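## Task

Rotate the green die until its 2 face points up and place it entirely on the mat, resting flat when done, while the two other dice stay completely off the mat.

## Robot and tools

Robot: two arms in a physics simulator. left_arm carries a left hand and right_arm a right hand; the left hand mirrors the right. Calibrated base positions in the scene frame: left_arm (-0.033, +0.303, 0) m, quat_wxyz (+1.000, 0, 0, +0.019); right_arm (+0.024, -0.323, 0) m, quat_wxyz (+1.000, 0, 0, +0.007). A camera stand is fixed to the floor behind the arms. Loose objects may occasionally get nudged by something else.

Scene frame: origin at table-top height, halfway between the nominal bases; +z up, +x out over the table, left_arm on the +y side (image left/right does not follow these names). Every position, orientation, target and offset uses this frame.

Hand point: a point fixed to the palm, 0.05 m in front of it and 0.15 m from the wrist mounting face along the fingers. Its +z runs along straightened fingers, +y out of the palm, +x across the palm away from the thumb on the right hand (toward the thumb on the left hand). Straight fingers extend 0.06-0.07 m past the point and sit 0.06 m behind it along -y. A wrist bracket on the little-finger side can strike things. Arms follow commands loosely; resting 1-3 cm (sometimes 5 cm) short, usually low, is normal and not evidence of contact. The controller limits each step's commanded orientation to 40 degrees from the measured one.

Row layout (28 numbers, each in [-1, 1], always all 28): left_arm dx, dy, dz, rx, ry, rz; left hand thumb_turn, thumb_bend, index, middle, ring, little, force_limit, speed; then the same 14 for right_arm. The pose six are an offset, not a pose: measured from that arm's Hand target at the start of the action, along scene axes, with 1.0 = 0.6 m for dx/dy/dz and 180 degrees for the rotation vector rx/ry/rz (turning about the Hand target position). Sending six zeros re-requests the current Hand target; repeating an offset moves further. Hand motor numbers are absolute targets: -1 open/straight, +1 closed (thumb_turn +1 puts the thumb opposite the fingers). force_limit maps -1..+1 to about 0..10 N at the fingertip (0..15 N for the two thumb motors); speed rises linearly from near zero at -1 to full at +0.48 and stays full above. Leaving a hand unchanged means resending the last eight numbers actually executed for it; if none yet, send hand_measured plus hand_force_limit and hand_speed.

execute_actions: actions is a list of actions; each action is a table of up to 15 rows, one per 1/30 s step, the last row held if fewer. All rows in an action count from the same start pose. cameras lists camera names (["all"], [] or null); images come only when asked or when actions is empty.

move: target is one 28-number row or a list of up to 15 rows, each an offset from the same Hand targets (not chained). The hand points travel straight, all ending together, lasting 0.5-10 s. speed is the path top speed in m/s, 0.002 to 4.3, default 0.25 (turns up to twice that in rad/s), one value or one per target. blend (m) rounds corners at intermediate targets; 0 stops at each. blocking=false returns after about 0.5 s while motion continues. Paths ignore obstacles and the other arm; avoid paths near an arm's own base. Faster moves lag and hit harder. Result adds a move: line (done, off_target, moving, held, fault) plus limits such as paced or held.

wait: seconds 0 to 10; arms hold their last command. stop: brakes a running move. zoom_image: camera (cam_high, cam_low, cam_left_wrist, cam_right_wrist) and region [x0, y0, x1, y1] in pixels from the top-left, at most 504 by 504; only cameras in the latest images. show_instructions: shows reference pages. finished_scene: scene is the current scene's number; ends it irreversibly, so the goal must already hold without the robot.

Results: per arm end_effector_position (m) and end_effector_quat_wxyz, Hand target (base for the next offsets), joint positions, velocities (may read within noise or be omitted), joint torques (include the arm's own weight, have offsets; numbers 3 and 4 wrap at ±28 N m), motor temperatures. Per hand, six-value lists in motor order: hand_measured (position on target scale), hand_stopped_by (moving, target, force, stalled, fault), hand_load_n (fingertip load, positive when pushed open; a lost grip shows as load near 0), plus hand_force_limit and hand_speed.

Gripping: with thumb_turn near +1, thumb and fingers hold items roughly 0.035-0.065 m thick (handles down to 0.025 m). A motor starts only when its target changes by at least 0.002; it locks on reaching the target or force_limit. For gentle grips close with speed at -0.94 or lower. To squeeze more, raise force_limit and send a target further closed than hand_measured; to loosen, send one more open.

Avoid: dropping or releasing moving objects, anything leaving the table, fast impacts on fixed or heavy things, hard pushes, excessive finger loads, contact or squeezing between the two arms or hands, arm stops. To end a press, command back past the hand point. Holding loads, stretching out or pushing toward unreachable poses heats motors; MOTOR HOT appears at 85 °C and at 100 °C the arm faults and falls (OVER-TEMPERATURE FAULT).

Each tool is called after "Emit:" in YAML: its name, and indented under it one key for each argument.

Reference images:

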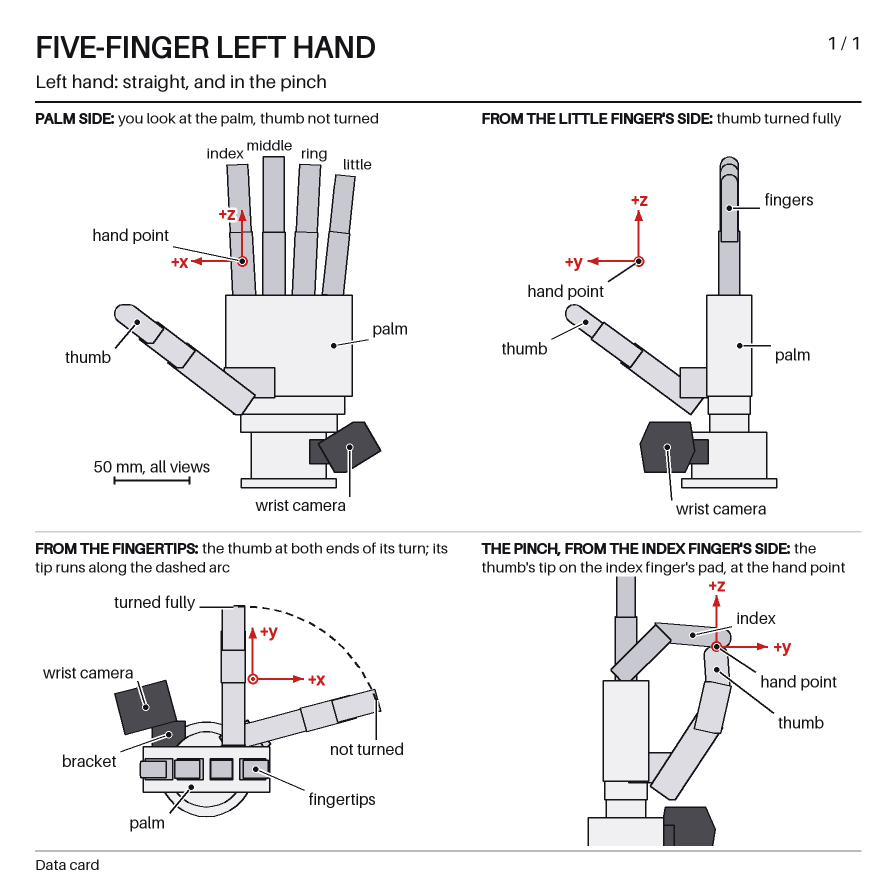

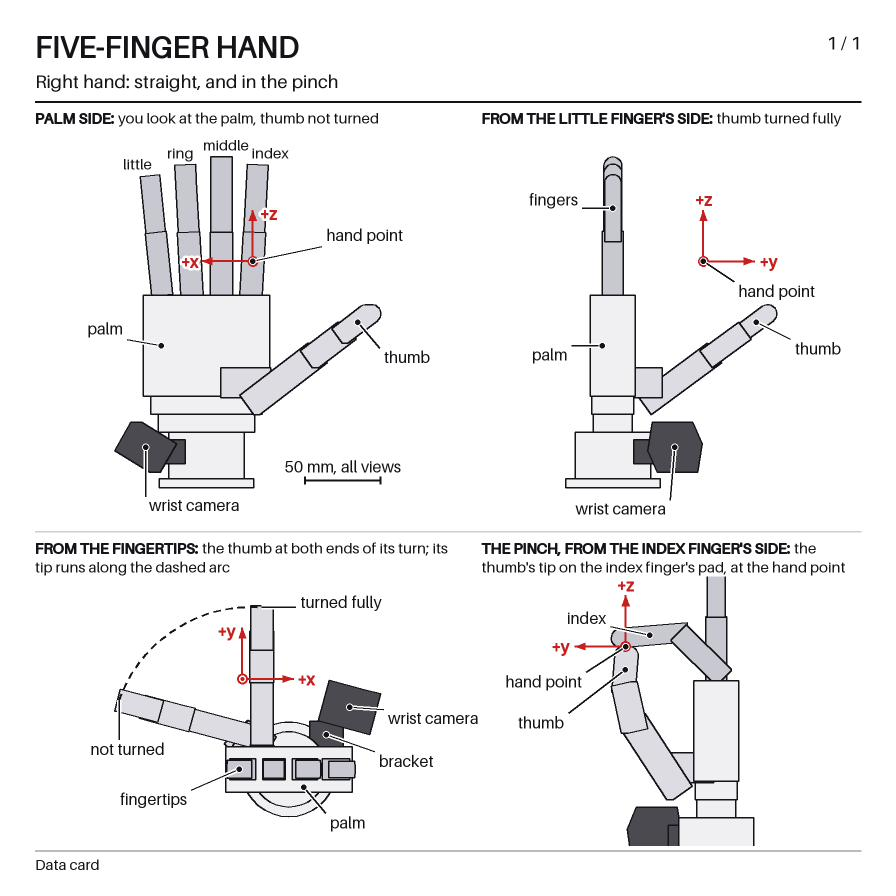

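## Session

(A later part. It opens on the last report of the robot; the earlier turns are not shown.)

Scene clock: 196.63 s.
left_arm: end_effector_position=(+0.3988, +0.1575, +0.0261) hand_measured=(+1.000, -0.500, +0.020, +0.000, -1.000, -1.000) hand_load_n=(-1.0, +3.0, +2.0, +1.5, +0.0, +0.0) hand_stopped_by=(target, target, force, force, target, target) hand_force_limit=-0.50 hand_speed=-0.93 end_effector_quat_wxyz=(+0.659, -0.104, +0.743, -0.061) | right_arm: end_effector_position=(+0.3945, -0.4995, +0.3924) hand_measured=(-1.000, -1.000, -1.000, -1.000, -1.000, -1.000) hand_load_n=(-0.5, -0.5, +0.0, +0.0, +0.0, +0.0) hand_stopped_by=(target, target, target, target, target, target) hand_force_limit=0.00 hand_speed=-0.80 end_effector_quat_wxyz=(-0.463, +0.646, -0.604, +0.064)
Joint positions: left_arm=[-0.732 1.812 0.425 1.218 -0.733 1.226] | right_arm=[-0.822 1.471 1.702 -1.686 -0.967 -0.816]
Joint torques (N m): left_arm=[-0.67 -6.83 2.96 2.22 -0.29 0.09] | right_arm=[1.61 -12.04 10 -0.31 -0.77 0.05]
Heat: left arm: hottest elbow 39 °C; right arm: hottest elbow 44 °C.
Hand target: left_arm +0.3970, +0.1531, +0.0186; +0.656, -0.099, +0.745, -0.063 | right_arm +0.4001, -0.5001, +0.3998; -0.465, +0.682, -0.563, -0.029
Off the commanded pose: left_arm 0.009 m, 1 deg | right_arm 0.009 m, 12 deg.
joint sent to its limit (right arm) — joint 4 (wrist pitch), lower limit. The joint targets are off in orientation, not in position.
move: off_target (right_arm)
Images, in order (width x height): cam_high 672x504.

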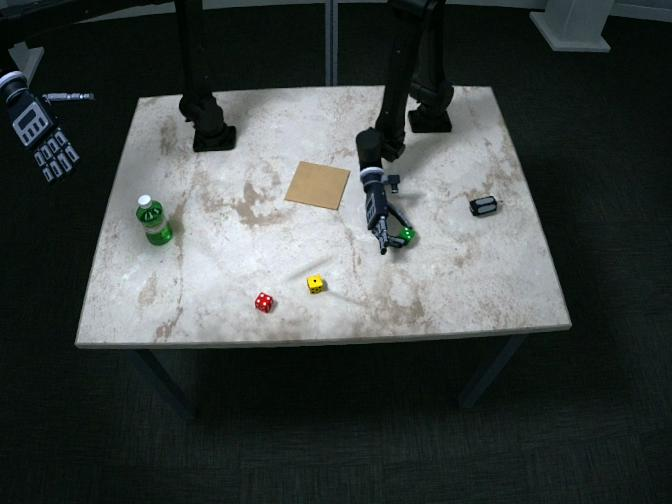

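Emit:
move:
  target:
    - [0,0,0.0,0,0,0,1,-0.8,0.25,0.25,-1,-1,-0.5,-0.85, 0,0,0,0,0,0,-1,-1,-1,-1,-1,-1,0,-0.8]
  speed: [0.03]
  cameras: ["cam_high"]

Emit:
zoom_image:
  camera: "cam_high"
  region: [380, 190, 450, 260]

Scene clock: 203.40 s.
left_arm: end_effector_position=(+0.3989, +0.1573, +0.0262) hand_measured=(+1.000, -0.800, +0.022, +0.000, -1.000, -1.000) hand_load_n=(+0.0, +0.0, -1.0, +0.0, +0.0, +0.0) hand_stopped_by=(target, target, force, force, target, target) hand_force_limit=-0.50 hand_speed=-0.85 end_effector_quat_wxyz=(+0.659, -0.103, +0.743, -0.061) | right_arm: end_effector_position=(+0.3945, -0.4995, +0.3924) hand_measured=(-1.000, -1.000, -1.000, -1.000, -1.000, -1.000) hand_load_n=(-0.5, +0.0, +0.0, +0.0, +0.0, +0.0) hand_stopped_by=(target, target, target, target, target, target) hand_force_limit=0.00 hand_speed=-0.80 end_effector_quat_wxyz=(-0.463, +0.646, -0.604, +0.064)
Joint positions: left_arm=[-0.732 1.812 0.425 1.218 -0.732 1.227] | right_arm=[-0.822 1.471 1.702 -1.686 -0.967 -0.816]
Joint torques (N m): left_arm=[-0.67 -6.77 2.99 2.21 -0.29 0.08] | right_arm=[1.96 -12.04 9.99 -0.32 -0.77 0.06]
Heat: left arm: hottest elbow 39 °C; right arm: hottest elbow 44 °C.
Hand target: left_arm +0.3970, +0.1531, +0.0187; +0.656, -0.099, +0.745, -0.063 | right_arm +0.4001, -0.5001, +0.3998; -0.465, +0.682, -0.563, -0.029
Off the commanded pose: left_arm 0.009 m, 1 deg | right_arm 0.009 m, 12 deg.
joint sent to its limit (right arm) — joint 4 (wrist pitch), lower limit. The joint targets are off in orientation, not in position.
move: off_target (right_arm)
Images, in order (width x height): cam_high 672x504.

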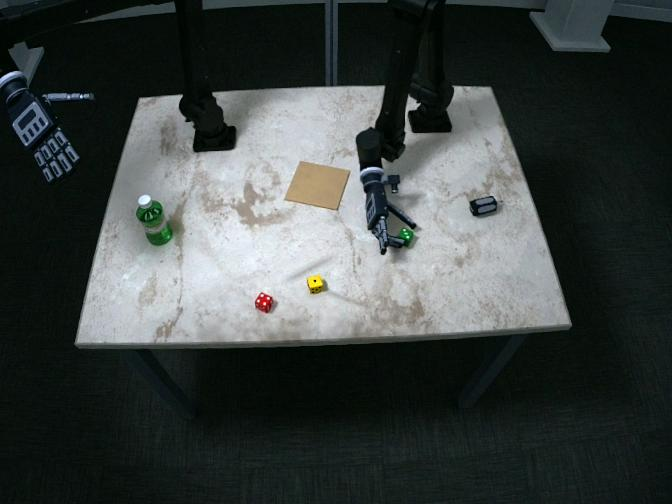

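Scaled by 7.200 from the camera's 672x504 image, which has a finer 960x720 frame.

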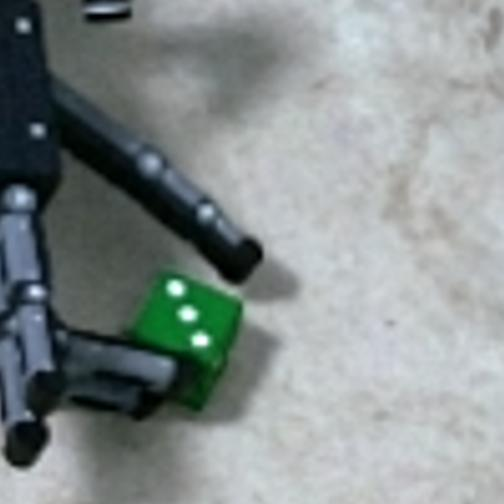

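Emit:
move:
  target:
    - [0,0,0.13,0,0,0,1,-0.8,0.25,0.25,-1,-1,-0.5,-0.85, 0,0,0,0,0,0,-1,-1,-1,-1,-1,-1,0,-0.8]
    - [-0.005,0.0232,0.1855,-0.3713,0.1892,0,1,-0.5,-0.7,-0.7,-1,-1,-0.5,-0.5, 0,0,0,0,0,0,-1,-1,-1,-1,-1,-1,0,-0.8]
  speed: [0.08,0.22]
  cameras: ["cam_high","cam_left_wrist"]

Emit:
zoom_image:
  camera: "cam_high"
  region: [380, 190, 450, 260]

Scene clock: 218.03 s.
left_arm: end_effector_position=(+0.3767, +0.1684, +0.1112) hand_measured=(+1.000, -0.500, -0.700, -0.700, -1.000, -1.000) hand_load_n=(+0.0, +0.0, +0.0, +0.0, +0.0, +0.0) hand_stopped_by=(target, target, target, target, target, target) hand_force_limit=-0.50 hand_speed=-0.50 end_effector_quat_wxyz=(+0.253, -0.455, +0.745, -0.416) | right_arm: end_effector_position=(+0.3945, -0.4995, +0.3924) hand_measured=(-1.000, -1.000, -1.000, -1.000, -1.000, -1.000) hand_load_n=(+0.0, +0.0, +0.0, +0.0, +0.0, +0.0) hand_stopped_by=(target, target, target, target, target, target) hand_force_limit=0.00 hand_speed=-0.80 end_effector_quat_wxyz=(-0.463, +0.646, -0.604, +0.064)
Joint positions: left_arm=[-0.185 1.121 0.581 -0.038 0.279 0.175] | right_arm=[-0.822 1.471 1.702 -1.686 -0.967 -0.816]
Joint torques (N m): left_arm=[0.67 -4.6 11.43 1.11 0.25 -0.06] | right_arm=[1.73 -11.99 10.02 -0.31 -0.78 0.06]
Heat: left arm: hottest elbow 39 °C; right arm: hottest elbow 44 °C.
Hand target: left_arm +0.3940, +0.1669, +0.1299; +0.261, -0.452, +0.739, -0.427 | right_arm +0.4001, -0.5001, +0.3998; -0.465, +0.682, -0.563, -0.029
Off the commanded pose: left_arm 0.026 m, 2 deg | right_arm 0.009 m, 12 deg.
joint sent to its limit (right arm) — joint 4 (wrist pitch), lower limit. The joint targets are off in orientation, not in position.
move: off_target (left_arm, right_arm); target 2's new numbers were sent with left_arm's hand 0.026 m and 2 deg from that target
Images, in order (width x height): cam_high 672x504, cam_left_wrist 672x504.

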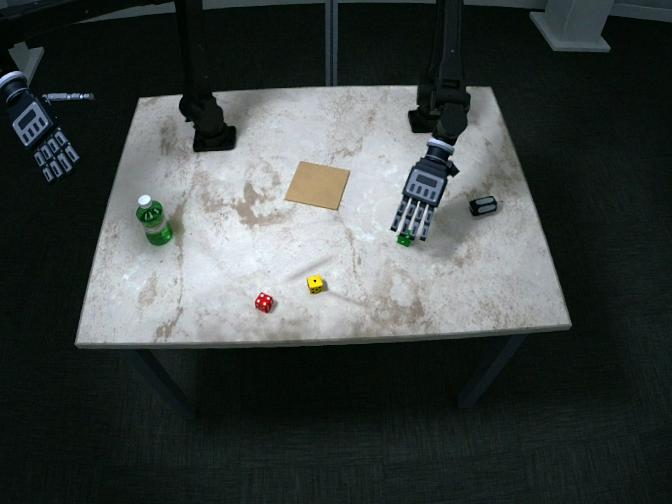

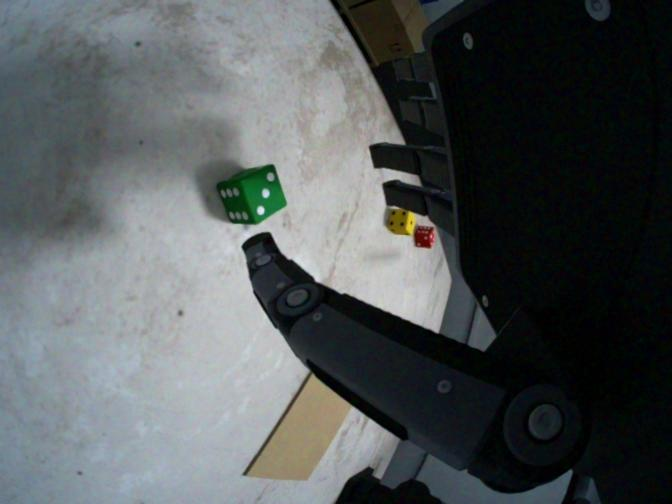

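Scaled by 7.200 from the camera's 672x504 image, which has a finer 960x720 frame.

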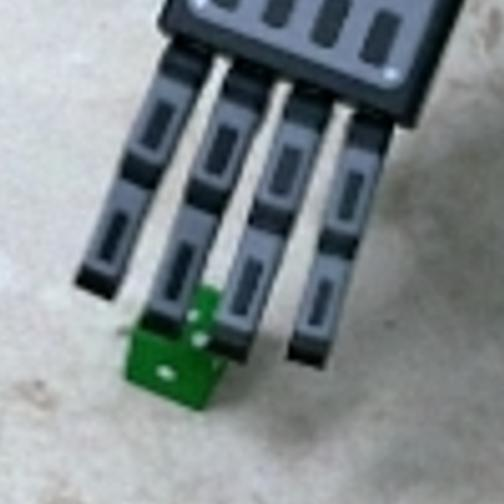

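Emit:
move:
  target:
    - [0.0117,-0.0098,-0.1065,0,0,0,1,-0.5,-0.7,-0.7,-1,-1,-0.5,-0.5, 0,0,0,0,0,0,-1,-1,-1,-1,-1,-1,0,-0.8]
  speed: [0.12]
  cameras: ["cam_left_wrist"]

Scene clock: 227.00 s.
left_arm: end_effector_position=(+0.3983, +0.1655, +0.0653) hand_measured=(+1.000, -0.500, -0.700, -0.700, -1.000, -1.000) hand_load_n=(+0.0, +0.5, +0.0, +0.0, +0.0, +0.0) hand_stopped_by=(target, target, target, target, target, target) hand_force_limit=-0.50 hand_speed=-0.50 end_effector_quat_wxyz=(+0.258, -0.456, +0.741, -0.421) | right_arm: end_effector_position=(+0.3945, -0.4995, +0.3924) hand_measured=(-1.000, -1.000, -1.000, -1.000, -1.000, -1.000) hand_load_n=(+0.0, +0.0, +0.0, +0.0, +0.0, +0.0) hand_stopped_by=(target, target, target, target, target, target) hand_force_limit=0.00 hand_speed=-0.80 end_effector_quat_wxyz=(-0.463, +0.646, -0.604, +0.064)
Joint positions: left_arm=[-0.185 1.29 0.551 0.176 0.274 0.167] | right_arm=[-0.822 1.471 1.702 -1.686 -0.967 -0.816]
Joint torques (N m): left_arm=[-0.62 -6.01 6.9 2.56 -0.12 -0.07] | right_arm=[1.67 -12.16 10.03 -0.28 -0.77 0.06]
Heat: left arm: hottest elbow 40 °C; right arm: hottest elbow 44 °C.
Hand target: left_arm +0.4011, +0.1610, +0.0661; +0.261, -0.452, +0.738, -0.427 | right_arm +0.4001, -0.5001, +0.3998; -0.465, +0.682, -0.563, -0.029
Off the commanded pose: left_arm 0.005 m, 1 deg | right_arm 0.009 m, 12 deg.
joint sent to its limit (right arm) — joint 4 (wrist pitch), lower limit. The joint targets are off in orientation, not in position.
move: off_target (right_arm)
Images, in order (width x height): cam_left_wrist 672x504.

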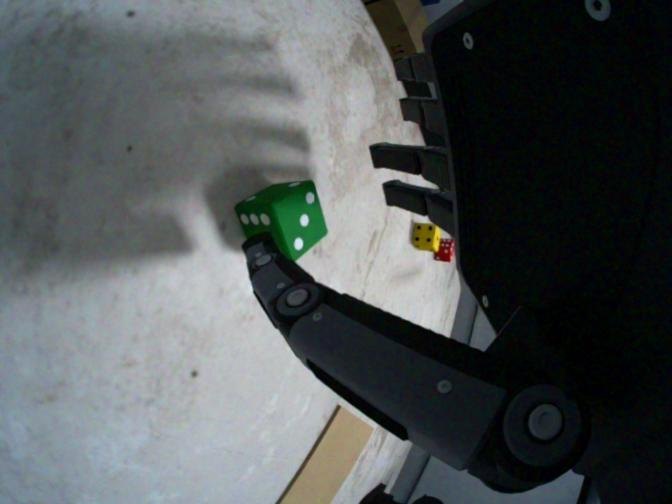

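Emit:
move:
  target:
    - [0.004,-0.007,0.04,0,0,0,1,-0.5,-0.7,-0.7,-1,-1,-0.5,-0.5, 0,0,0,0,0,0,-1,-1,-1,-1,-1,-1,0,-0.8]
    - [0.004,-0.007,-0.035,0,0,0,1,-0.5,-0.7,-0.7,-1,-1,-0.5,-0.5, 0,0,0,0,0,0,-1,-1,-1,-1,-1,-1,0,-0.8]
  speed: [0.12,0.1]
  cameras: ["cam_left_wrist"]

Scene clock: 235.07 s.
left_arm: end_effector_position=(+0.4014, +0.1622, +0.0451) hand_measured=(+1.000, -0.500, -0.700, -0.700, -1.000, -1.000) hand_load_n=(+0.0, +0.0, +0.0, +0.0, +0.0, +0.0) hand_stopped_by=(target, target, target, target, target, target) hand_force_limit=-0.50 hand_speed=-0.50 end_effector_quat_wxyz=(+0.259, -0.457, +0.740, -0.421) | right_arm: end_effector_position=(+0.3945, -0.4995, +0.3924) hand_measured=(-1.000, -1.000, -1.000, -1.000, -1.000, -1.000) hand_load_n=(+0.0, +0.0, +0.0, +0.0, +0.0, +0.0) hand_stopped_by=(target, target, target, target, target, target) hand_force_limit=0.00 hand_speed=-0.80 end_effector_quat_wxyz=(-0.463, +0.646, -0.604, +0.064)
Joint positions: left_arm=[-0.194 1.355 0.534 0.262 0.265 0.161] | right_arm=[-0.822 1.471 1.702 -1.686 -0.967 -0.816]
Joint torques (N m): left_arm=[-0.79 -6.3 6.48 2.56 -0.13 -0.06] | right_arm=[1.79 -11.81 9.99 -0.25 -0.77 0.07]
Heat: left arm: hottest elbow 40 °C; right arm: hottest elbow 44 °C.
Hand target: left_arm +0.4035, +0.1569, +0.0451; +0.261, -0.452, +0.738, -0.427 | right_arm +0.4001, -0.5001, +0.3998; -0.465, +0.682, -0.563, -0.029
Off the commanded pose: left_arm 0.006 m, 1 deg | right_arm 0.009 m, 12 deg.
joint sent to its limit (right arm) — joint 4 (wrist pitch), lower limit. The joint targets are off in orientation, not in position.
move: off_target (right_arm)
Images, in order (width x height): cam_left_wrist 672x504.

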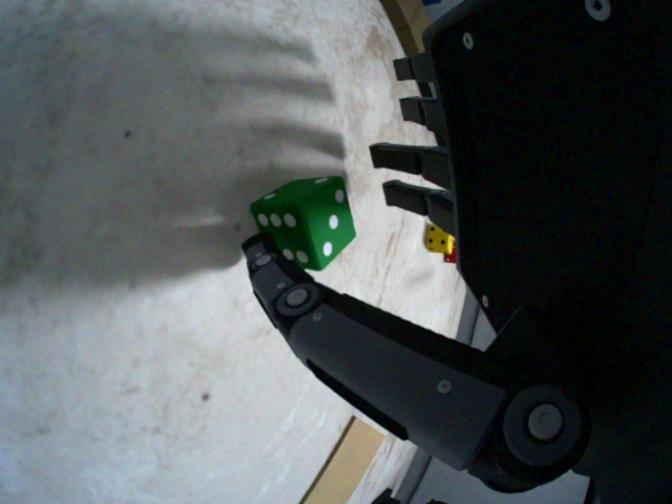

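Emit:
move:
  target:
    - [0,0,0,0,0,0,1,-0.5,0.25,0.25,-1,-1,-0.5,-0.93, 0,0,0,0,0,0,-1,-1,-1,-1,-1,-1,0,-0.8]
  speed: 0.1
  cameras: ["cam_left_wrist"]

Scene clock: 241.47 s.
left_arm: end_effector_position=(+0.4014, +0.1622, +0.0451) hand_measured=(+1.000, -0.500, +0.028, +0.002, -1.000, -1.000) hand_load_n=(-1.0, +3.0, +3.0, +1.0, +0.0, +0.5) hand_stopped_by=(target, target, force, force, target, target) hand_force_limit=-0.50 hand_speed=-0.93 end_effector_quat_wxyz=(+0.259, -0.457, +0.740, -0.421) | right_arm: end_effector_position=(+0.3945, -0.4995, +0.3924) hand_measured=(-1.000, -1.000, -1.000, -1.000, -1.000, -1.000) hand_load_n=(+0.0, +0.0, +0.0, +0.0, +0.0, +0.0) hand_stopped_by=(target, target, target, target, target, target) hand_force_limit=0.00 hand_speed=-0.80 end_effector_quat_wxyz=(-0.463, +0.646, -0.604, +0.064)
Joint positions: left_arm=[-0.194 1.355 0.534 0.262 0.265 0.161] | right_arm=[-0.822 1.471 1.702 -1.686 -0.967 -0.816]
Joint torques (N m): left_arm=[-0.79 -6.3 6.45 2.58 -0.13 -0.06] | right_arm=[1.67 -12.1 9.98 -0.31 -0.77 0.07]
Heat: left arm: hottest elbow 40 °C; right arm: hottest elbow 44 °C.
Hand target: left_arm +0.4035, +0.1569, +0.0451; +0.261, -0.452, +0.738, -0.427 | right_arm +0.4001, -0.5001, +0.3998; -0.465, +0.682, -0.563, -0.029
Off the commanded pose: left_arm 0.006 m, 1 deg | right_arm 0.009 m, 12 deg.
joint sent to its limit (right arm) — joint 4 (wrist pitch), lower limit. The joint targets are off in orientation, not in position.
move: off_target (right_arm)
Images, in order (width x height): cam_left_wrist 672x504.

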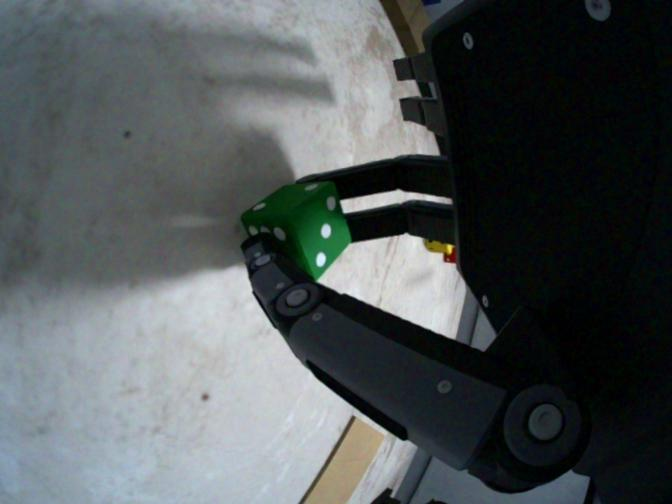

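Emit:
move:
  target:
    - [0,0,0.2,0,0,0,1,-0.5,0.25,0.25,-1,-1,-0.5,-0.93, 0,0,0,0,0,0,-1,-1,-1,-1,-1,-1,0,-0.8]
    - [-0.3275,-0.3365,0.2415,0.3060,-0.2904,-0.1561,1,-0.5,0.25,0.25,-1,-1,-0.5,-0.93, 0,0,0,0,0,0,-1,-1,-1,-1,-1,-1,0,-0.8]
  speed: [0.1,0.22]
  blend: [0.02,0]
  cameras: ["cam_high","cam_left_wrist"]

Emit:
zoom_image:
  camera: "cam_high"
  region: [270, 120, 370, 220]

Scene clock: 272.63 s.
left_arm: end_effector_position=(+0.2070, -0.0422, +0.1876) hand_measured=(+1.000, -0.500, +0.028, +0.002, -1.000, -1.000) hand_load_n=(-0.5, +3.0, +3.0, +1.0, +0.0, +0.0) hand_stopped_by=(target, target, force, force, target, target) hand_force_limit=-0.50 hand_speed=-0.93 end_effector_quat_wxyz=(+0.606, +0.118, +0.747, -0.246) | right_arm: end_effector_position=(+0.3945, -0.4995, +0.3924) hand_measured=(-1.000, -1.000, -1.000, -1.000, -1.000, -1.000) hand_load_n=(+0.0, +0.0, +0.0, +0.0, +0.0, +0.0) hand_stopped_by=(target, target, target, target, target, target) hand_force_limit=0.00 hand_speed=-0.80 end_effector_quat_wxyz=(-0.463, +0.646, -0.604, +0.064)
Joint positions: left_arm=[-1.427 1.12 0.486 0.417 -0.835 1.18] | right_arm=[-0.822 1.471 1.702 -1.686 -0.967 -0.816]
Joint torques (N m): left_arm=[-0.32 -4.07 7.68 2.55 -0.5 0.19] | right_arm=[1.73 -11.81 9.98 -0.29 -0.79 0.05]
Heat: left arm: hottest elbow 40 °C; right arm: hottest elbow 45 °C.
Hand target: left_arm +0.2069, -0.0450, +0.1899; +0.611, +0.117, +0.743, -0.247 | right_arm +0.4001, -0.5001, +0.3998; -0.465, +0.682, -0.563, -0.029
Off the commanded pose: left_arm 0.004 m, 1 deg | right_arm 0.009 m, 12 deg.
joint sent to its limit (right arm) — joint 4 (wrist pitch), lower limit. The joint targets are off in orientation, not in position.
move: off_target (right_arm)
Images, in order (width x height): cam_high 672x504, cam_left_wrist 672x504.

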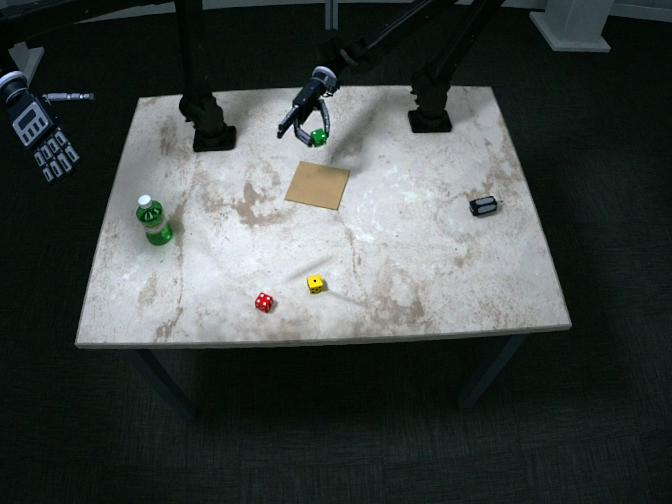

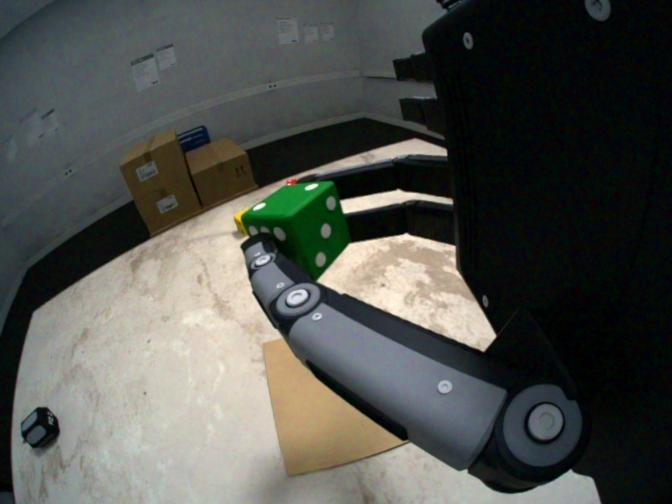

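Scaled by 5.040 from the camera's 672x504 image, which has a finer 960x720 frame.

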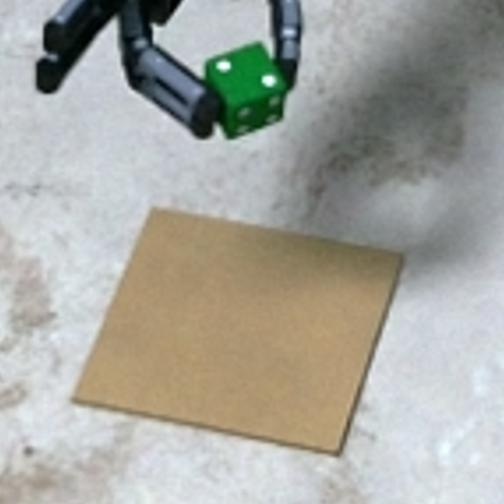

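Emit:
move:
  target:
    - [0,0,-0.2,0,0,0,1,-0.5,0.25,0.25,-1,-1,-0.5,-0.93, 0,0,0,0,0,0,-1,-1,-1,-1,-1,-1,0,-0.8]
  speed: [0.12]
  cameras: ["cam_high","cam_left_wrist"]

Emit:
zoom_image:
  camera: "cam_high"
  region: [270, 120, 370, 220]

Scene clock: 278.43 s.
left_arm: end_effector_position=(+0.2077, -0.0449, +0.0682) hand_measured=(+1.000, -0.500, +0.028, +0.002, -1.000, -1.000) hand_load_n=(-0.5, +3.0, +2.5, +1.0, +0.0, +0.0) hand_stopped_by=(target, target, force, force, target, target) hand_force_limit=-0.50 hand_speed=-0.93 end_effector_quat_wxyz=(+0.607, +0.117, +0.747, -0.246) | right_arm: end_effector_position=(+0.3945, -0.4995, +0.3924) hand_measured=(-1.000, -1.000, -1.000, -1.000, -1.000, -1.000) hand_load_n=(+0.0, +0.0, +0.0, +0.0, +0.0, +0.0) hand_stopped_by=(target, target, target, target, target, target) hand_force_limit=0.00 hand_speed=-0.80 end_effector_quat_wxyz=(-0.463, +0.646, -0.604, +0.064)
Joint positions: left_arm=[-1.427 1.562 0.373 0.974 -0.836 1.18] | right_arm=[-0.822 1.471 1.702 -1.686 -0.967 -0.816]
Joint torques (N m): left_arm=[-0.38 -6.53 4 2.55 -0.48 0.2] | right_arm=[1.49 -11.81 9.98 -0.31 -0.77 0.06]
Heat: left arm: hottest elbow 40 °C; right arm: hottest elbow 45 °C.
Hand target: left_arm +0.2069, -0.0450, +0.0699; +0.611, +0.117, +0.743, -0.247 | right_arm +0.4001, -0.5001, +0.3998; -0.465, +0.682, -0.563, -0.029
Off the commanded pose: left_arm 0.002 m, 1 deg | right_arm 0.009 m, 12 deg.
joint sent to its limit (right arm) — joint 4 (wrist pitch), lower limit. The joint targets are off in orientation, not in position.
move: off_target (right_arm)
Images, in order (width x height): cam_high 672x504, cam_left_wrist 672x504.

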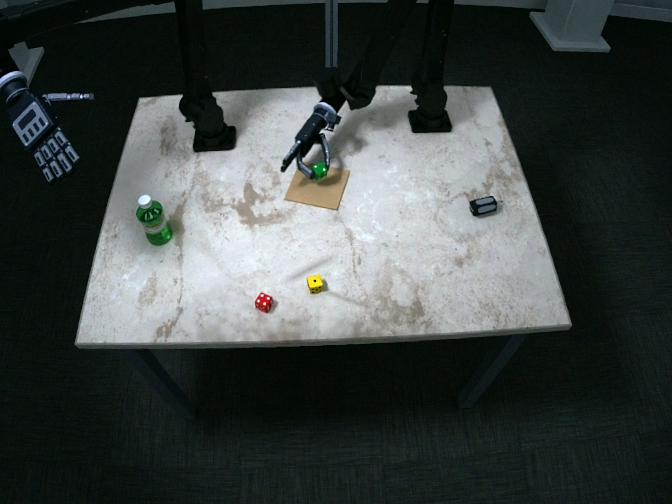

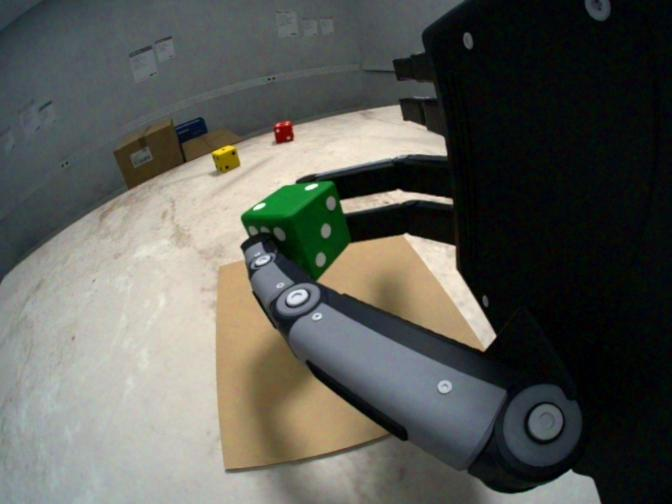

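Scaled by 5.040 from the camera's 672x504 image, which has a finer 960x720 frame.

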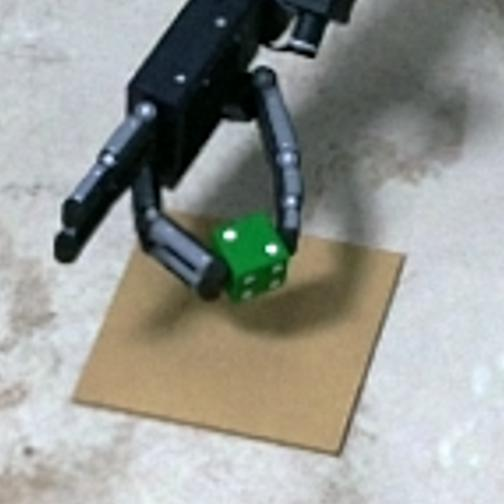

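Emit:
move:
  target:
    - [0,0,-0.05,0,0,0,1,-0.5,0.25,0.25,-1,-1,-0.5,-0.93, 0,0,0,0,0,0,-1,-1,-1,-1,-1,-1,0,-0.8]
  speed: [0.05]

Emit:
move:
  target:
    - [0,0,-0.013,0,0,0,1,-0.5,0.25,0.25,-1,-1,-0.5,-0.93, 0,0,0,0,0,0,-1,-1,-1,-1,-1,-1,0,-0.8]
  speed: [0.03]
  cameras: ["cam_high"]

Emit:
zoom_image:
  camera: "cam_high"
  region: [270, 120, 370, 220]

Scene clock: 283.47 s.
left_arm: end_effector_position=(+0.2081, -0.0472, +0.0412) hand_measured=(+1.000, -0.500, +0.028, +0.002, -1.000, -1.000) hand_load_n=(-0.5, +3.0, +3.0, +1.5, +0.0, +0.0) hand_stopped_by=(target, target, force, force, target, target) hand_force_limit=-0.50 hand_speed=-0.93 end_effector_quat_wxyz=(+0.608, +0.114, +0.745, -0.249) | right_arm: end_effector_position=(+0.3945, -0.4995, +0.3924) hand_measured=(-1.000, -1.000, -1.000, -1.000, -1.000, -1.000) hand_load_n=(+0.0, +0.0, +0.0, +0.0, +0.0, +0.0) hand_stopped_by=(target, target, target, target, target, target) hand_force_limit=0.00 hand_speed=-0.80 end_effector_quat_wxyz=(-0.463, +0.646, -0.604, +0.064)
Joint positions: left_arm=[-1.427 1.7 0.373 1.121 -0.836 1.18] | right_arm=[-0.822 1.471 1.702 -1.686 -0.967 -0.816]
Joint torques (N m): left_arm=[-0.38 -6.83 2.8 2.55 -0.47 0.19] | right_arm=[1.79 -11.87 9.96 -0.32 -0.78 0.05]
Heat: left arm: hottest elbow 39 °C; right arm: hottest elbow 45 °C.
Hand target: left_arm +0.2069, -0.0450, +0.0399; +0.611, +0.117, +0.743, -0.247 | right_arm +0.4001, -0.5001, +0.3998; -0.465, +0.682, -0.563, -0.029
Off the commanded pose: left_arm 0.003 m, 1 deg | right_arm 0.009 m, 12 deg.
joint sent to its limit (right arm) — joint 4 (wrist pitch), lower limit. The joint targets are off in orientation, not in position.
move: off_target (right_arm)

Scene clock: 284.53 s.
left_arm: end_effector_position=(+0.2081, -0.0470, +0.0340) hand_measured=(+1.000, -0.500, +0.028, +0.002, -1.000, -1.000) hand_load_n=(-1.0, +3.0, +2.5, +1.0, +0.0, +0.0) hand_stopped_by=(target, target, force, force, target, target) hand_force_limit=-0.50 hand_speed=-0.93 end_effector_quat_wxyz=(+0.608, +0.114, +0.745, -0.250) | right_arm: end_effector_position=(+0.3945, -0.4995, +0.3924) hand_measured=(-1.000, -1.000, -1.000, -1.000, -1.000, -1.000) hand_load_n=(+0.0, +0.0, +0.0, +0.0, +0.0, +0.0) hand_stopped_by=(target, target, target, target, target, target) hand_force_limit=0.00 hand_speed=-0.80 end_effector_quat_wxyz=(-0.463, +0.646, -0.604, +0.064)
Joint positions: left_arm=[-1.427 1.735 0.373 1.158 -0.836 1.18] | right_arm=[-0.822 1.471 1.702 -1.686 -0.967 -0.816]
Joint torques (N m): left_arm=[-0.32 -6.77 2.61 2.55 -0.48 0.2] | right_arm=[1.67 -11.81 9.99 -0.28 -0.79 0.06]
Heat: left arm: hottest elbow 39 °C; right arm: hottest elbow 45 °C.
Hand target: left_arm +0.2069, -0.0450, +0.0321; +0.611, +0.117, +0.743, -0.247 | right_arm +0.4001, -0.5001, +0.3998; -0.465, +0.682, -0.563, -0.029
Off the commanded pose: left_arm 0.003 m, 1 deg | right_arm 0.009 m, 12 deg.
joint sent to its limit (right arm) — joint 4 (wrist pitch), lower limit. The joint targets are off in orientation, not in position.
move: off_target (right_arm)
Images, in order (width x height): cam_high 672x504.

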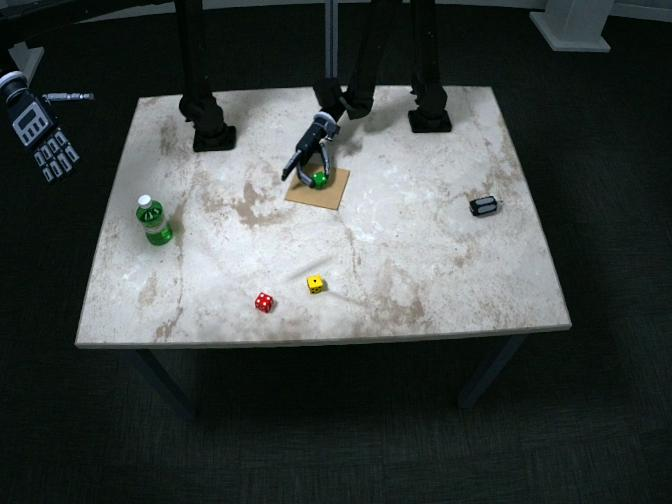

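Scaled by 5.040 from the camera's 672x504 image, which has a finer 960x720 frame.

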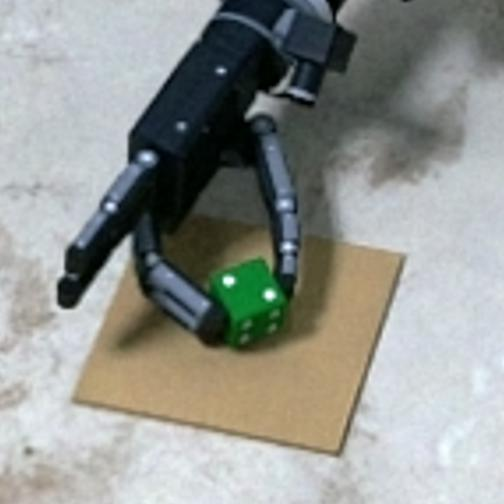

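Emit:
move:
  target:
    - [0,0,-0.01,0,0,0,1,-0.5,0.25,0.25,-1,-1,-0.5,-0.93, 0,0,0,0,0,0,-1,-1,-1,-1,-1,-1,0,-0.8]
  speed: [0.03]

Emit:
move:
  target:
    - [0,0,-0.01,0,0,0,1,-0.5,0.25,0.25,-1,-1,-0.5,-0.93, 0,0,0,0,0,0,-1,-1,-1,-1,-1,-1,0,-0.8]
  speed: [0.03]
  cameras: ["cam_high"]

Emit:
zoom_image:
  camera: "cam_high"
  region: [270, 120, 370, 220]

Scene clock: 288.87 s.
left_arm: end_effector_position=(+0.2081, -0.0468, +0.0291) hand_measured=(+1.000, -0.500, +0.028, +0.002, -1.000, -1.000) hand_load_n=(-0.5, +3.5, +2.5, +1.0, +0.0, +0.0) hand_stopped_by=(target, target, force, force, target, target) hand_force_limit=-0.50 hand_speed=-0.93 end_effector_quat_wxyz=(+0.609, +0.114, +0.744, -0.250) | right_arm: end_effector_position=(+0.3945, -0.4995, +0.3924) hand_measured=(-1.000, -1.000, -1.000, -1.000, -1.000, -1.000) hand_load_n=(+0.0, +0.0, +0.0, +0.0, -0.5, +0.0) hand_stopped_by=(target, target, target, target, target, target) hand_force_limit=0.00 hand_speed=-0.80 end_effector_quat_wxyz=(-0.463, +0.646, -0.604, +0.064)
Joint positions: left_arm=[-1.427 1.761 0.373 1.187 -0.836 1.181] | right_arm=[-0.822 1.471 1.702 -1.686 -0.967 -0.816]
Joint torques (N m): left_arm=[-0.32 -6.59 2.54 2.5 -0.42 0.16] | right_arm=[1.79 -11.81 10 -0.32 -0.79 0.05]
Heat: left arm: hottest elbow 39 °C; right arm: hottest elbow 45 °C.
Hand target: left_arm +0.2069, -0.0450, +0.0261; +0.611, +0.117, +0.743, -0.247 | right_arm +0.4001, -0.5001, +0.3998; -0.465, +0.682, -0.563, -0.029
Off the commanded pose: left_arm 0.004 m, 1 deg | right_arm 0.009 m, 12 deg.
joint sent to its limit (right arm) — joint 4 (wrist pitch), lower limit. The joint targets are off in orientation, not in position.
move: off_target (right_arm)

Scene clock: 289.87 s.
left_arm: end_effector_position=(+0.2091, -0.0460, +0.0280) hand_measured=(+1.000, -0.500, +0.028, +0.002, -1.000, -1.000) hand_load_n=(-1.0, +3.5, +1.5, +1.0, +0.0, +0.0) hand_stopped_by=(target, target, force, force, target, target) hand_force_limit=-0.50 hand_speed=-0.93 end_effector_quat_wxyz=(+0.614, +0.113, +0.741, -0.249) | right_arm: end_effector_position=(+0.3945, -0.4995, +0.3924) hand_measured=(-1.000, -1.000, -1.000, -1.000, -1.000, -1.000) hand_load_n=(+0.0, +0.0, +0.0, +0.0, +0.0, +0.0) hand_stopped_by=(target, target, target, target, target, target) hand_force_limit=0.00 hand_speed=-0.80 end_effector_quat_wxyz=(-0.463, +0.646, -0.604, +0.064)
Joint positions: left_arm=[-1.427 1.783 0.373 1.224 -0.842 1.197] | right_arm=[-0.822 1.471 1.702 -1.686 -0.967 -0.816]
Joint torques (N m): left_arm=[-0.32 -6.12 2.51 2.1 -0.3 0.08] | right_arm=[1.85 -12.22 9.98 -0.4 -0.79 0.05]
Heat: left arm: hottest elbow 39 °C; right arm: hottest elbow 45 °C.
Hand target: left_arm +0.2069, -0.0450, +0.0202; +0.611, +0.117, +0.743, -0.247 | right_arm +0.4001, -0.5001, +0.3998; -0.465, +0.682, -0.563, -0.029
Off the commanded pose: left_arm 0.008 m, 1 deg | right_arm 0.009 m, 12 deg.
joint sent to its limit (right arm) — joint 4 (wrist pitch), lower limit. The joint targets are off in orientation, not in position.
move: off_target (right_arm)
Images, in order (width x height): cam_high 672x504.

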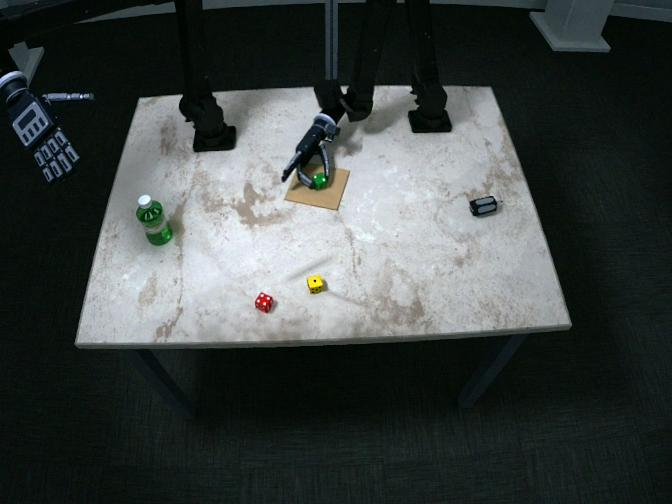

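Scaled by 5.040 from the camera's 672x504 image, which has a finer 960x720 frame.

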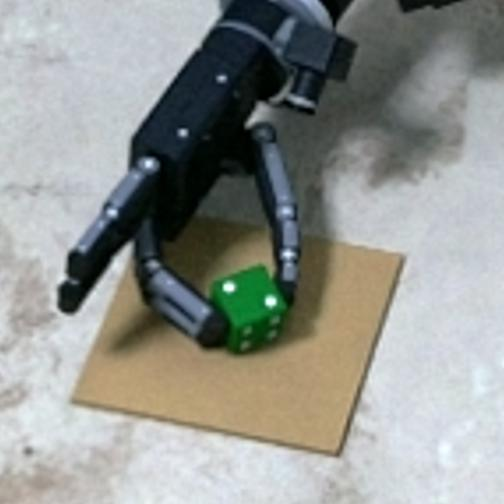

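Contact confirmed. I'll release with the thumb only, then lift.

Emit:
move:
  target:
    - [0,0,0,0,0,0,1,-0.8,0.25,0.25,-1,-1,-0.5,-0.85, 0,0,0,0,0,0,-1,-1,-1,-1,-1,-1,0,-0.8]
  speed: [0.03]
  cameras: ["cam_high"]

Emit:
zoom_image:
  camera: "cam_high"
  region: [270, 120, 370, 220]

Emit:
move:
  target:
    - [0,0,0.1,0,0,0,1,-0.8,0.25,0.25,-1,-1,-0.5,-0.85, 0,0,0,0,0,0,-1,-1,-1,-1,-1,-1,0,-0.8]
    - [0,0.02,0.3,0,0,0,1,-0.8,0.25,0.25,-1,-1,-0.5,-0.85, 0,0,0,0,0,0,-1,-1,-1,-1,-1,-1,0,-0.8]
  speed: [0.05,0.2]
  cameras: ["cam_high"]

Emit:
zoom_image:
  camera: "cam_high"
  region: [270, 120, 370, 220]

Scene clock: 296.30 s.
left_arm: end_effector_position=(+0.2090, -0.0462, +0.0279) hand_measured=(+1.000, -0.800, +0.028, +0.002, -1.000, -1.000) hand_load_n=(+0.0, +0.0, -0.5, +0.0, +0.0, +0.0) hand_stopped_by=(target, target, force, force, target, target) hand_force_limit=-0.50 hand_speed=-0.85 end_effector_quat_wxyz=(+0.613, +0.114, +0.741, -0.249) | right_arm: end_effector_position=(+0.3945, -0.4995, +0.3924) hand_measured=(-1.000, -1.000, -1.000, -1.000, -1.000, -1.000) hand_load_n=(+0.0, +0.0, +0.0, +0.0, +0.0, +0.0) hand_stopped_by=(target, target, target, target, target, target) hand_force_limit=0.00 hand_speed=-0.80 end_effector_quat_wxyz=(-0.463, +0.646, -0.604, +0.064)
Joint positions: left_arm=[-1.427 1.783 0.373 1.224 -0.841 1.198] | right_arm=[-0.822 1.471 1.702 -1.686 -0.967 -0.816]
Joint torques (N m): left_arm=[-0.38 -6.07 2.51 2.1 -0.29 0.07] | right_arm=[1.67 -11.81 10 -0.28 -0.78 0.06]
Heat: left arm: hottest elbow 38 °C; right arm: hottest elbow 45 °C.
Hand target: left_arm +0.2069, -0.0450, +0.0201; +0.611, +0.117, +0.743, -0.247 | right_arm +0.4001, -0.5001, +0.3998; -0.465, +0.682, -0.563, -0.029
Off the commanded pose: left_arm 0.008 m, 1 deg | right_arm 0.009 m, 12 deg.
joint sent to its limit (right arm) — joint 4 (wrist pitch), lower limit. The joint targets are off in orientation, not in position.
move: off_target (right_arm)
Images, in order (width x height): cam_high 672x504.

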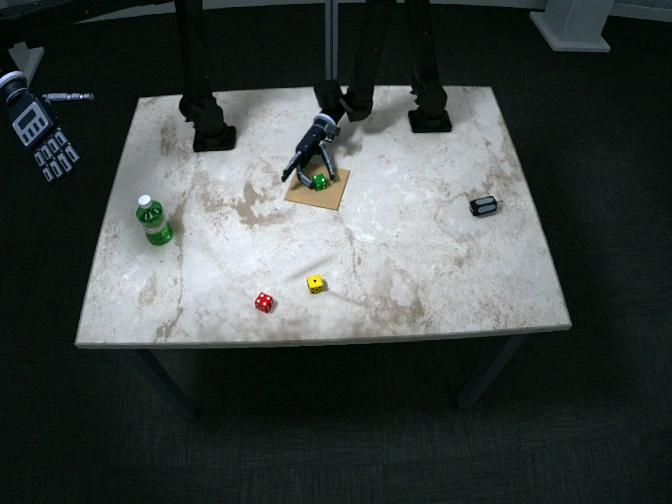

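Scaled by 5.040 from the camera's 672x504 image, which has a finer 960x720 frame.

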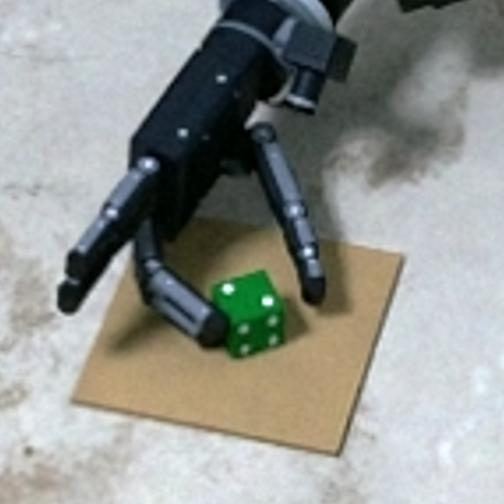

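Scene clock: 299.20 s.
left_arm: end_effector_position=(+0.2043, -0.0224, +0.1846) hand_measured=(+1.000, -0.800, +0.028, +0.002, -1.000, -1.000) hand_load_n=(+0.0, +0.0, +0.0, +0.5, +0.0, +0.0) hand_stopped_by=(target, target, force, force, target, target) hand_force_limit=-0.50 hand_speed=-0.85 end_effector_quat_wxyz=(+0.608, +0.125, +0.747, -0.237) | right_arm: end_effector_position=(+0.3945, -0.4995, +0.3924) hand_measured=(-1.000, -1.000, -1.000, -1.000, -1.000, -1.000) hand_load_n=(+0.0, +0.0, +0.0, +0.0, +0.0, +0.0) hand_stopped_by=(target, target, target, target, target, target) hand_force_limit=0.00 hand_speed=-0.80 end_effector_quat_wxyz=(-0.463, +0.646, -0.604, +0.064)
Joint positions: left_arm=[-1.427 1.063 0.441 0.397 -0.838 1.197] | right_arm=[-0.822 1.471 1.702 -1.686 -0.967 -0.816]
Joint torques (N m): left_arm=[0.26 -4.19 10.33 1.09 -0.11 0.04] | right_arm=[1.79 -11.93 9.99 -0.28 -0.77 0.07]
Heat: left arm: hottest elbow 38 °C; right arm: hottest elbow 45 °C.
Hand target: left_arm +0.2069, -0.0330, +0.2001; +0.611, +0.117, +0.743, -0.247 | right_arm +0.4001, -0.5001, +0.3998; -0.465, +0.682, -0.563, -0.029
Off the commanded pose: left_arm 0.019 m, 2 deg | right_arm 0.009 m, 12 deg.
joint sent to its limit (right arm) — joint 4 (wrist pitch), lower limit. The joint targets are off in orientation, not in position.
move: off_target (left_arm, right_arm)
Images, in order (width x height): cam_high 672x504.

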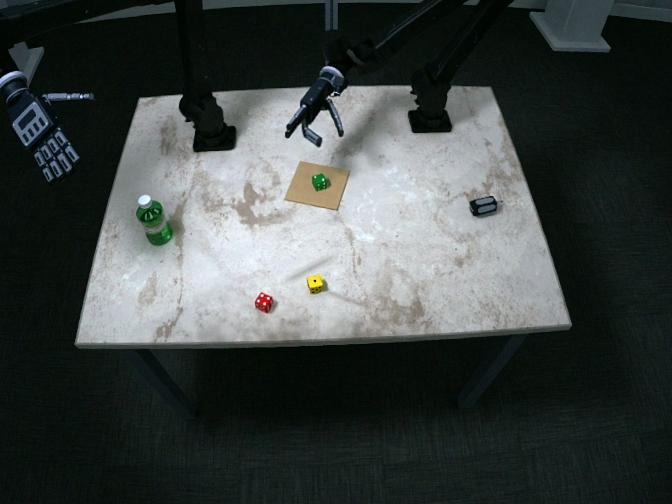

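Scaled by 5.040 from the camera's 672x504 image, which has a finer 960x720 frame.

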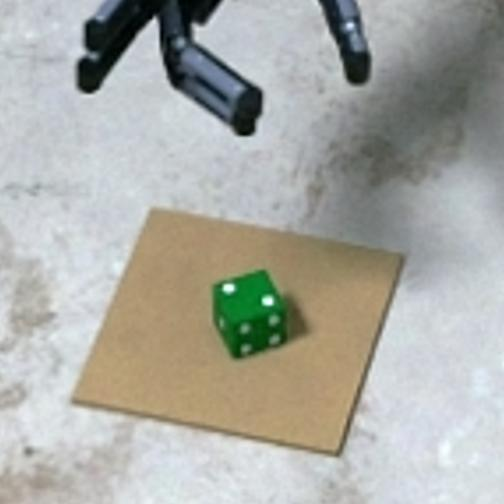

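Emit:
finished_scene:
  scene: 3

The scene is finished: the task was done.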